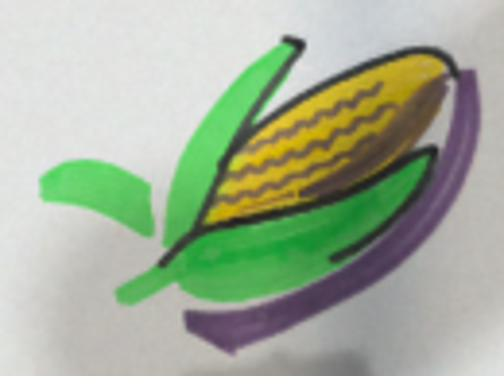

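Request:
{"op": "move", "data": {"target": [[0,0,0,0,0,0,-0.1,0,-0.32,0.614,-0.085,0,-0.325,0.61,-0.1,0,-0.32,0.612,-0.81,0.678,0.24,0.175,0.3,-0.96,-0.04962,0.23808,-0.1489,0,0,0,-0.165,0,-0.345,0.6,-0.12,0,-0.34,0.6,-0.165,0,-0.345,0.6,-0.81,0.678,-0.05,0.1,0.75,-0.9]], "speed": 0.3}}

Scene clock: 4089.50 s.
left_arm: end_effector_position=(+0.4503, +0.2702, +0.3198) hand_goal=(-0.100, +0.000, -0.320, +0.614, -0.084, +0.000, -0.324, +0.610, -0.100, +0.000, -0.320, +0.612, -0.810, +0.678, +0.240, +0.176) hand_measured=(-0.098, +0.000, -0.314, +0.618, -0.084, +0.000, -0.324, +0.612, -0.100, +0.000, -0.316, +0.616, -0.810, +0.678, +0.236, +0.178) hand_current_ma=(+2, +0, +9, +3, +0, +0, +0, +2, +1, +0, +6, +4, +0, -1, -8, +2) hand_state=(goal, goal, goal, goal, goal, goal, goal, goal, goal, goal, goal, goal, goal, goal, goal, goal) hand_current_limit=0.30 hand_speed=-0.96 end_effector_quat_wxyz=(-0.024, +0.037, +0.831, -0.554) | right_arm: end_effector_position=(+0.5073, +0.5629, +0.0157) hand_goal=(-0.164, +0.000, -0.344, +0.600, -0.120, +0.000, -0.340, +0.600, -0.164, +0.000, -0.344, +0.600, -0.810, +0.678, -0.050, +0.100) hand_measured=(-0.096, +0.004, -0.324, +0.610, -0.082, +0.004, -0.322, +0.608, -0.094, +0.004, -0.318, +0.614, -0.808, +0.676, +0.074, +0.168) hand_current_ma=(+325, +14, +86, +41, +179, +10, +70, +27, +339, +13, +112, +58, +5, -5, +481, +417) hand_state=(blocked, goal, blocked, goal, blocked, goal, goal, goal, blocked, goal, blocked, goal, goal, goal, blocked, blocked) hand_current_limit=0.75 hand_speed=-0.90 end_effector_quat_wxyz=(-0.519, +0.638, +0.483, +0.302)
Joint positions: left_arm=[4.085 -2.103 -0.917 -2.811 1.077 -0.226] | right_arm=[0.417 -0.708 1.357 0.134 0.408 -1.916]
Joint torques (N m): left_arm=[-7.41 36.85 25.96 -0.35 1.06 1.64] | right_arm=[-10.95 -43.28 -24.09 3.41 -3.66 -1.45]
Wrist force (N, zeroed by zero_wrist_force on right_arm): left_arm=[-0.5 -0.8 -0.6] | right_arm=[0.0 0.1 0.1]
Wrist torque (N m, zeroed by zero_wrist_force on right_arm): left_arm=[0.01 -0.05 -0.29] | right_arm=[0.00 0.00 0.10]
Wrist force, peak (N, zeroed by zero_wrist_force on right_arm): left_arm=[-0.6 -0.8 -0.8] | right_arm=[0.3 -1.7 0.9]
Hand target: left_arm +0.4503, +0.2702, +0.3198; -0.024, +0.037, +0.831, -0.554 | right_arm +0.5073, +0.5629, +0.0157; -0.519, +0.638, +0.483, +0.302
Off the commanded pose: left_arm 0.000 m, 0 deg | right_arm 0.000 m, 0 deg.
move: done

Request:
{"op": "move", "data": {"target": [[0,0,0,0,0,0,-0.1,0,-0.32,0.614,-0.085,0,-0.325,0.61,-0.1,0,-0.32,0.612,-0.81,0.678,0.24,0.175,0.3,-0.96,-0.004283,0.001784,0.001353,0,0,0,-0.165,0,-0.345,0.6,-0.12,0,-0.34,0.6,-0.165,0,-0.345,0.6,-0.81,0.678,-0.05,0.1,0.75,-0.9],[0,0,0,0,0,0,-0.1,0,-0.32,0.614,-0.085,0,-0.325,0.61,-0.1,0,-0.32,0.612,-0.81,0.678,0.24,0.175,0.3,-0.96,-0.004929,0.002053,-0.001047,0,0,0,-0.165,0,-0.345,0.6,-0.12,0,-0.34,0.6,-0.165,0,-0.345,0.6,-0.81,0.678,-0.05,0.1,0.75,-0.9],[0,0,0,0,0,0,-0.1,0,-0.32,0.614,-0.085,0,-0.325,0.61,-0.1,0,-0.32,0.612,-0.81,0.678,0.24,0.175,0.3,-0.96,-0.003001,0.004861,0.001353,0,0,0,-0.165,0,-0.345,0.6,-0.12,0,-0.34,0.6,-0.165,0,-0.345,0.6,-0.81,0.678,-0.05,0.1,0.75,-0.9],[0,0,0,0,0,0,-0.1,0,-0.32,0.614,-0.085,0,-0.325,0.61,-0.1,0,-0.32,0.612,-0.81,0.678,0.24,0.175,0.3,-0.96,-0.001403,0.010515,-0.001047,0,0,0,-0.165,0,-0.345,0.6,-0.12,0,-0.34,0.6,-0.165,0,-0.345,0.6,-0.81,0.678,-0.05,0.1,0.75,-0.9],[0,0,0,0,0,0,-0.1,0,-0.32,0.614,-0.085,0,-0.325,0.61,-0.1,0,-0.32,0.612,-0.81,0.678,0.24,0.175,0.3,-0.96,-0.001419,0.015938,-0.008247,0,0,0,-0.165,0,-0.345,0.6,-0.12,0,-0.34,0.6,-0.165,0,-0.345,0.6,-0.81,0.678,-0.05,0.1,0.75,-0.9],[0,0,0,0,0,0,-0.1,0,-0.32,0.614,-0.085,0,-0.325,0.61,-0.1,0,-0.32,0.612,-0.81,0.678,0.24,0.175,0.3,-0.96,-0.003363,0.018554,-0.017847,0,0,0,-0.165,0,-0.345,0.6,-0.12,0,-0.34,0.6,-0.165,0,-0.345,0.6,-0.81,0.678,-0.05,0.1,0.75,-0.9],[0,0,0,0,0,0,-0.1,0,-0.32,0.614,-0.085,0,-0.325,0.61,-0.1,0,-0.32,0.612,-0.81,0.678,0.24,0.175,0.3,-0.96,-0.007126,0.017413,-0.028247,0,0,0,-0.165,0,-0.345,0.6,-0.12,0,-0.34,0.6,-0.165,0,-0.345,0.6,-0.81,0.678,-0.05,0.1,0.75,-0.9],[0,0,0,0,0,0,-0.1,0,-0.32,0.614,-0.085,0,-0.325,0.61,-0.1,0,-0.32,0.612,-0.81,0.678,0.24,0.175,0.3,-0.96,-0.011634,0.013875,-0.037847,0,0,0,-0.165,0,-0.345,0.6,-0.12,0,-0.34,0.6,-0.165,0,-0.345,0.6,-0.81,0.678,-0.05,0.1,0.75,-0.9],[0,0,0,0,0,0,-0.1,0,-0.32,0.614,-0.085,0,-0.325,0.61,-0.1,0,-0.32,0.612,-0.81,0.678,0.24,0.175,0.3,-0.96,-0.016136,0.008529,-0.045047,0,0,0,-0.165,0,-0.345,0.6,-0.12,0,-0.34,0.6,-0.165,0,-0.345,0.6,-0.81,0.678,-0.05,0.1,0.75,-0.9],[0,0,0,0,0,0,-0.1,0,-0.32,0.614,-0.085,0,-0.325,0.61,-0.1,0,-0.32,0.612,-0.81,0.678,0.24,0.175,0.3,-0.96,-0.019993,0.002912,-0.049847,0,0,0,-0.165,0,-0.345,0.6,-0.12,0,-0.34,0.6,-0.165,0,-0.345,0.6,-0.81,0.678,-0.05,0.1,0.75,-0.9],[0,0,0,0,0,0,-0.1,0,-0.32,0.614,-0.085,0,-0.325,0.61,-0.1,0,-0.32,0.612,-0.81,0.678,0.24,0.175,0.3,-0.96,-0.022232,-0.00428,-0.047447,0,0,0,-0.165,0,-0.345,0.6,-0.12,0,-0.34,0.6,-0.165,0,-0.345,0.6,-0.81,0.678,-0.05,0.1,0.75,-0.9],[0,0,0,0,0,0,-0.1,0,-0.32,0.614,-0.085,0,-0.325,0.61,-0.1,0,-0.32,0.612,-0.81,0.678,0.24,0.175,0.3,-0.96,-0.025437,-0.011972,-0.047447,0,0,0,-0.165,0,-0.345,0.6,-0.12,0,-0.34,0.6,-0.165,0,-0.345,0.6,-0.81,0.678,-0.05,0.1,0.75,-0.9],[0,0,0,0,0,0,-0.1,0,-0.32,0.614,-0.085,0,-0.325,0.61,-0.1,0,-0.32,0.612,-0.81,0.678,0.24,0.175,0.3,-0.96,-0.029073,-0.019486,-0.049047,0,0,0,-0.165,0,-0.345,0.6,-0.12,0,-0.34,0.6,-0.165,0,-0.345,0.6,-0.81,0.678,-0.05,0.1,0.75,-0.9],[0,0,0,0,0,0,-0.1,0,-0.32,0.614,-0.085,0,-0.325,0.61,-0.1,0,-0.32,0.612,-0.81,0.678,0.24,0.175,0.3,-0.96,-0.02479,-0.02127,-0.0504,0,0,0,-0.165,0,-0.345,0.6,-0.12,0,-0.34,0.6,-0.165,0,-0.345,0.6,-0.81,0.678,-0.05,0.1,0.75,-0.9]], "speed": [0.04,0.04,0.05,0.05,0.05,0.05,0.05,0.05,0.05,0.05,0.05,0.05,0.05,0.1], "blend": [0,0.0005,0.0005,0.0015,0.002,0.002,0.002,0.002,0.002,0.0015,0.0015,0.002,0,0]}}

Scene clock: 4121.60 s.
left_arm: end_effector_position=(+0.4503, +0.2702, +0.3198) hand_goal=(-0.100, +0.000, -0.320, +0.614, -0.084, +0.000, -0.324, +0.610, -0.100, +0.000, -0.320, +0.612, -0.810, +0.678, +0.240, +0.176) hand_measured=(-0.098, +0.000, -0.314, +0.618, -0.084, +0.000, -0.324, +0.612, -0.100, +0.000, -0.316, +0.616, -0.810, +0.678, +0.236, +0.178) hand_current_ma=(+2, +0, +9, +3, +0, +0, +0, +2, +1, +0, +6, +4, +0, -1, -8, +2) hand_state=(goal, goal, goal, goal, goal, goal, goal, goal, goal, goal, goal, goal, goal, goal, goal, goal) hand_current_limit=0.30 hand_speed=-0.96 end_effector_quat_wxyz=(-0.024, +0.037, +0.831, -0.554) | right_arm: end_effector_position=(+0.4937, +0.5296, +0.0156) hand_goal=(-0.164, +0.000, -0.344, +0.600, -0.120, +0.000, -0.340, +0.600, -0.164, +0.000, -0.344, +0.600, -0.810, +0.678, -0.050, +0.100) hand_measured=(-0.096, +0.004, -0.324, +0.610, -0.082, +0.004, -0.322, +0.608, -0.094, +0.004, -0.318, +0.614, -0.808, +0.676, +0.074, +0.168) hand_current_ma=(+324, +14, +86, +41, +178, +10, +69, +27, +339, +13, +112, +58, +5, -5, +481, +417) hand_state=(blocked, goal, blocked, goal, blocked, goal, goal, goal, blocked, goal, blocked, goal, goal, goal, blocked, blocked) hand_current_limit=0.75 hand_speed=-0.90 end_effector_quat_wxyz=(-0.519, +0.638, +0.483, +0.302)
Joint positions: left_arm=[4.085 -2.103 -0.917 -2.811 1.077 -0.226] | right_arm=[0.37 -0.747 1.457 0.157 0.376 -2.006]
Joint torques (N m): left_arm=[-7.4 37.04 26.38 -0.35 1.03 1.73] | right_arm=[9.95 -56.34 -15.53 3.82 1.32 1.24]
Wrist force (N, zeroed by zero_wrist_force on right_arm): left_arm=[-0.5 -0.5 -0.6] | right_arm=[0.1 -0.1 0.0]
Wrist torque (N m, zeroed by zero_wrist_force on right_arm): left_arm=[0.06 -0.05 -0.29] | right_arm=[-0.02 -0.01 0.00]
Wrist force, peak (N, zeroed by zero_wrist_force on right_arm): left_arm=[-0.3 -0.8 -0.8] | right_arm=[1.9 -0.3 -0.3]
Hand target: left_arm +0.4503, +0.2702, +0.3198; -0.024, +0.037, +0.831, -0.554 | right_arm +0.4937, +0.5296, +0.0157; -0.519, +0.638, +0.483, +0.302
Off the commanded pose: left_arm 0.000 m, 0 deg | right_arm 0.000 m, 0 deg.
move: done

Request:
{"op": "move", "data": {"target": [[0,0,0,0,0,0,-0.1,0,-0.32,0.614,-0.085,0,-0.325,0.61,-0.1,0,-0.32,0.612,-0.81,0.678,0.24,0.175,0.3,-0.96,-0.000479,-0.020565,0.0256,0,0,0,-0.165,0,-0.345,0.6,-0.12,0,-0.34,0.6,-0.165,0,-0.345,0.6,-0.81,0.678,-0.05,0.1,0.75,-0.9],[0,0,0,0,0,0,-0.1,0,-0.32,0.614,-0.085,0,-0.325,0.61,-0.1,0,-0.32,0.612,-0.81,0.678,0.24,0.175,0.3,-0.96,-0.004762,-0.018781,0.026953,0,0,0,-0.165,0,-0.345,0.6,-0.12,0,-0.34,0.6,-0.165,0,-0.345,0.6,-0.81,0.678,-0.05,0.1,0.75,-0.9],[0,0,0,0,0,0,-0.1,0,-0.32,0.614,-0.085,0,-0.325,0.61,-0.1,0,-0.32,0.612,-0.81,0.678,0.24,0.175,0.3,-0.96,-0.004131,-0.013627,0.022153,0,0,0,-0.165,0,-0.345,0.6,-0.12,0,-0.34,0.6,-0.165,0,-0.345,0.6,-0.81,0.678,-0.05,0.1,0.75,-0.9],[0,0,0,0,0,0,-0.1,0,-0.32,0.614,-0.085,0,-0.325,0.61,-0.1,0,-0.32,0.612,-0.81,0.678,0.24,0.175,0.3,-0.96,-0.005108,-0.010512,0.014953,0,0,0,-0.165,0,-0.345,0.6,-0.12,0,-0.34,0.6,-0.165,0,-0.345,0.6,-0.81,0.678,-0.05,0.1,0.75,-0.9],[0,0,0,0,0,0,-0.1,0,-0.32,0.614,-0.085,0,-0.325,0.61,-0.1,0,-0.32,0.612,-0.81,0.678,0.24,0.175,0.3,-0.96,-0.000825,-0.012296,0.0136,0,0,0,-0.165,0,-0.345,0.6,-0.12,0,-0.34,0.6,-0.165,0,-0.345,0.6,-0.81,0.678,-0.05,0.1,0.75,-0.9],[0,0,0,0,0,0,-0.1,0,-0.32,0.614,-0.085,0,-0.325,0.61,-0.1,0,-0.32,0.612,-0.81,0.678,0.24,0.175,0.3,-0.96,-0.000479,-0.020565,0.0256,0,0,0,-0.165,0,-0.345,0.6,-0.12,0,-0.34,0.6,-0.165,0,-0.345,0.6,-0.81,0.678,-0.05,0.1,0.75,-0.9],[0,0,0,0,0,0,-0.1,0,-0.32,0.614,-0.085,0,-0.325,0.61,-0.1,0,-0.32,0.612,-0.81,0.678,0.24,0.175,0.3,-0.96,-0.004762,-0.018781,0.026953,0,0,0,-0.165,0,-0.345,0.6,-0.12,0,-0.34,0.6,-0.165,0,-0.345,0.6,-0.81,0.678,-0.05,0.1,0.75,-0.9],[0,0,0,0,0,0,-0.1,0,-0.32,0.614,-0.085,0,-0.325,0.61,-0.1,0,-0.32,0.612,-0.81,0.678,0.24,0.175,0.3,-0.96,-0.006579,-0.022537,0.026153,0,0,0,-0.165,0,-0.345,0.6,-0.12,0,-0.34,0.6,-0.165,0,-0.345,0.6,-0.81,0.678,-0.05,0.1,0.75,-0.9],[0,0,0,0,0,0,-0.1,0,-0.32,0.614,-0.085,0,-0.325,0.61,-0.1,0,-0.32,0.612,-0.81,0.678,0.24,0.175,0.3,-0.96,-0.009579,-0.026705,0.022153,0,0,0,-0.165,0,-0.345,0.6,-0.12,0,-0.34,0.6,-0.165,0,-0.345,0.6,-0.81,0.678,-0.05,0.1,0.75,-0.9],[0,0,0,0,0,0,-0.1,0,-0.32,0.614,-0.085,0,-0.325,0.61,-0.1,0,-0.32,0.612,-0.81,0.678,0.24,0.175,0.3,-0.96,-0.010441,-0.026346,0.018953,0,0,0,-0.165,0,-0.345,0.6,-0.12,0,-0.34,0.6,-0.165,0,-0.345,0.6,-0.81,0.678,-0.05,0.1,0.75,-0.9],[0,0,0,0,0,0,-0.1,0,-0.32,0.614,-0.085,0,-0.325,0.61,-0.1,0,-0.32,0.612,-0.81,0.678,0.24,0.175,0.3,-0.96,-0.011644,-0.019525,0.006153,0,0,0,-0.165,0,-0.345,0.6,-0.12,0,-0.34,0.6,-0.165,0,-0.345,0.6,-0.81,0.678,-0.05,0.1,0.75,-0.9],[0,0,0,0,0,0,-0.1,0,-0.32,0.614,-0.085,0,-0.325,0.61,-0.1,0,-0.32,0.612,-0.81,0.678,0.24,0.175,0.3,-0.96,-0.012201,-0.012973,-0.004247,0,0,0,-0.165,0,-0.345,0.6,-0.12,0,-0.34,0.6,-0.165,0,-0.345,0.6,-0.81,0.678,-0.05,0.1,0.75,-0.9],[0,0,0,0,0,0,-0.1,0,-0.32,0.614,-0.085,0,-0.325,0.61,-0.1,0,-0.32,0.612,-0.81,0.678,0.24,0.175,0.3,-0.96,-0.007918,-0.014757,-0.0056,0,0,0,-0.165,0,-0.345,0.6,-0.12,0,-0.34,0.6,-0.165,0,-0.345,0.6,-0.81,0.678,-0.05,0.1,0.75,-0.9]], "speed": [0.15,0.04,0.05,0.05,0.1,0.1,0.04,0.05,0.05,0.05,0.05,0.05,0.1], "blend": [0,0,0.0015,0,0,0,0,0.001,0.001,0.001,0.002,0,0]}}

Request:
{"op": "move", "data": {"target": [[0,0,0,0,0,0,-0.1,0,-0.32,0.614,-0.085,0,-0.325,0.61,-0.1,0,-0.32,0.612,-0.81,0.678,0.24,0.175,0.3,-0.96,0.01182,-0.00492,-0.00373,0,0,0,-0.165,0,-0.345,0.6,-0.12,0,-0.34,0.6,-0.165,0,-0.345,0.6,-0.81,0.678,-0.05,0.1,0.75,-0.9],[0,0,0,0,0,0,-0.1,0,-0.32,0.614,-0.085,0,-0.325,0.61,-0.1,0,-0.32,0.612,-0.81,0.678,0.24,0.175,0.3,-0.96,0.0747,-0.2072,0.1998,0,0,0,-0.165,0,-0.345,0.6,-0.12,0,-0.34,0.6,-0.165,0,-0.345,0.6,-0.81,0.678,-0.05,0.1,0.75,-0.9]], "speed": [0.1,0.3], "blend": [0.004,0], "cameras": ["cam_above"]}}

Request:
{"op": "zoom_image", "data": {"camera": "cam_above", "region": [270, 225, 400, 322]}}

Scene clock: 4151.57 s.
left_arm: end_effector_position=(+0.4503, +0.2702, +0.3198) hand_goal=(-0.100, +0.000, -0.320, +0.614, -0.084, +0.000, -0.324, +0.610, -0.100, +0.000, -0.320, +0.612, -0.810, +0.678, +0.240, +0.176) hand_measured=(-0.098, +0.000, -0.314, +0.618, -0.084, +0.000, -0.324, +0.612, -0.100, +0.000, -0.316, +0.616, -0.810, +0.678, +0.236, +0.178) hand_current_ma=(+2, +0, +9, +3, +0, +0, +0, +2, +1, +0, +6, +4, +0, -1, -8, +2) hand_state=(goal, goal, goal, goal, goal, goal, goal, goal, goal, goal, goal, goal, goal, goal, goal, goal) hand_current_limit=0.30 hand_speed=-0.96 end_effector_quat_wxyz=(-0.024, +0.037, +0.831, -0.554) | right_arm: end_effector_position=(+0.4842, +0.5249, +0.0156) hand_goal=(-0.164, +0.000, -0.344, +0.600, -0.120, +0.000, -0.340, +0.600, -0.164, +0.000, -0.344, +0.600, -0.810, +0.678, -0.050, +0.100) hand_measured=(-0.096, +0.004, -0.324, +0.610, -0.082, +0.004, -0.322, +0.608, -0.094, +0.004, -0.318, +0.614, -0.808, +0.676, +0.074, +0.168) hand_current_ma=(+324, +14, +86, +41, +178, +10, +69, +27, +339, +13, +112, +58, +5, -5, +481, +417) hand_state=(blocked, goal, blocked, goal, blocked, goal, goal, goal, blocked, goal, blocked, goal, goal, goal, blocked, blocked) hand_current_limit=0.75 hand_speed=-0.90 end_effector_quat_wxyz=(-0.519, +0.638, +0.483, +0.302)
Joint positions: left_arm=[4.085 -2.103 -0.917 -2.811 1.077 -0.226] | right_arm=[0.368 -0.766 1.495 0.14 0.375 -2.009]
Joint torques (N m): left_arm=[-7.85 37.24 26.03 -0.29 0.77 1.71] | right_arm=[-10.23 -56.06 -22.03 3.9 -3.83 -1.47]
Wrist force (N, zeroed by zero_wrist_force on right_arm): left_arm=[-0.5 -0.7 -0.6] | right_arm=[0.3 0.1 -0.4]
Wrist torque (N m, zeroed by zero_wrist_force on right_arm): left_arm=[0.02 -0.05 -0.29] | right_arm=[0.04 -0.02 0.11]
Wrist force, peak (N, zeroed by zero_wrist_force on right_arm): left_arm=[-0.5 -0.9 -0.8] | right_arm=[1.7 -0.8 0.2]
Hand target: left_arm +0.4503, +0.2702, +0.3198; -0.024, +0.037, +0.831, -0.554 | right_arm +0.4842, +0.5249, +0.0157; -0.519, +0.638, +0.483, +0.302
Off the commanded pose: left_arm 0.000 m, 0 deg | right_arm 0.000 m, 0 deg.
move: done

Scene clock: 4152.83 s.
left_arm: end_effector_position=(+0.4503, +0.2702, +0.3198) hand_goal=(-0.100, +0.000, -0.320, +0.614, -0.084, +0.000, -0.324, +0.610, -0.100, +0.000, -0.320, +0.612, -0.810, +0.678, +0.240, +0.176) hand_measured=(-0.098, +0.000, -0.314, +0.618, -0.084, +0.000, -0.324, +0.612, -0.100, +0.000, -0.316, +0.616, -0.810, +0.678, +0.236, +0.178) hand_current_ma=(+2, +0, +9, +3, +0, +0, +0, +2, +1, +0, +6, +4, +0, -1, -8, +2) hand_state=(goal, goal, goal, goal, goal, goal, goal, goal, goal, goal, goal, goal, goal, goal, goal, goal) hand_current_limit=0.30 hand_speed=-0.96 end_effector_quat_wxyz=(-0.024, +0.037, +0.831, -0.554) | right_arm: end_effector_position=(+0.3707, +0.6522, +0.0678) hand_goal=(-0.164, +0.000, -0.344, +0.600, -0.120, +0.000, -0.340, +0.600, -0.164, +0.000, -0.344, +0.600, -0.810, +0.678, -0.050, +0.100) hand_measured=(-0.096, +0.004, -0.324, +0.610, -0.082, +0.004, -0.322, +0.608, -0.094, +0.004, -0.318, +0.614, -0.808, +0.676, +0.074, +0.168) hand_current_ma=(+324, +14, +86, +41, +178, +10, +69, +27, +339, +13, +112, +58, +5, -5, +481, +417) hand_state=(blocked, goal, blocked, goal, blocked, goal, goal, goal, blocked, goal, blocked, goal, goal, goal, blocked, blocked) hand_current_limit=0.75 hand_speed=-0.90 end_effector_quat_wxyz=(-0.519, +0.638, +0.483, +0.302)
Joint positions: left_arm=[4.085 -2.103 -0.917 -2.811 1.077 -0.226] | right_arm=[0.687 -0.914 1.534 -0.123 0.627 -1.589]
Joint torques (N m): left_arm=[-6.75 37.11 26.52 -0.31 0.92 1.78] | right_arm=[9.76 -52.76 -25.2 -2.65 2.08 1.27]
Wrist force (N, zeroed by zero_wrist_force on right_arm): left_arm=[-0.3 -0.6 -0.3] | right_arm=[-0.1 -0.5 0.1]
Wrist torque (N m, zeroed by zero_wrist_force on right_arm): left_arm=[0.02 -0.06 -0.27] | right_arm=[-0.07 0.01 -0.02]
Wrist force, peak (N, zeroed by zero_wrist_force on right_arm): left_arm=[-0.5 -0.8 -0.6] | right_arm=[0.6 -1.7 1.2]
Hand target: left_arm +0.4503, +0.2702, +0.3198; -0.024, +0.037, +0.831, -0.554 | right_arm +0.3706, +0.6523, +0.0678; -0.519, +0.638, +0.483, +0.302
Off the commanded pose: left_arm 0.000 m, 0 deg | right_arm 0.000 m, 0 deg.
move: done
Images, in order (width x height): cam_above 672x504.

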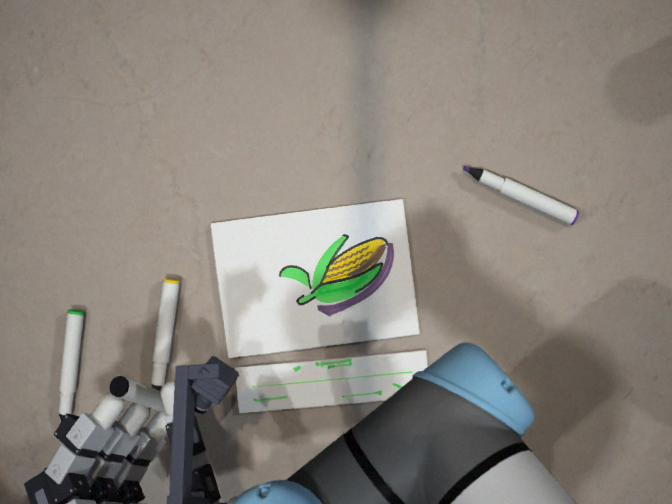

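Scaled by 3.877.

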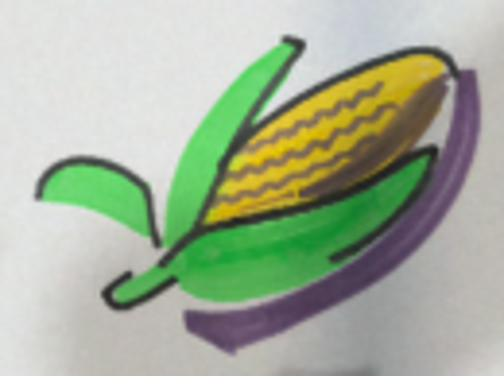

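Request:
{"op": "zoom_image", "data": {"camera": "cam_above", "region": [310, 228, 370, 273]}}

Request:
{"op": "show_instructions", "data": {}}

Scaled by 8.400.

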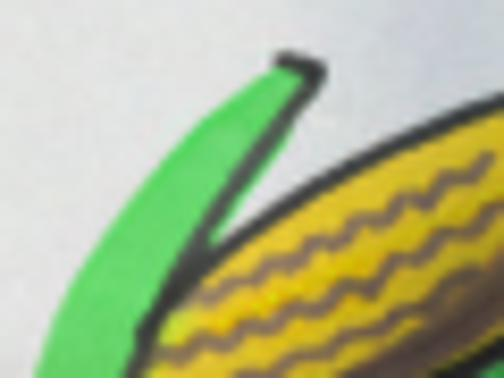

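Reference images for this scene: drawing.

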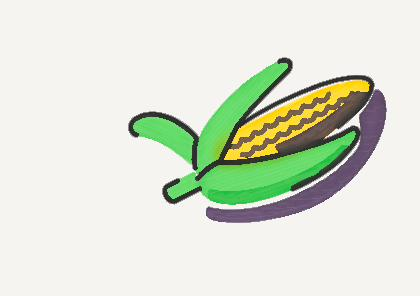

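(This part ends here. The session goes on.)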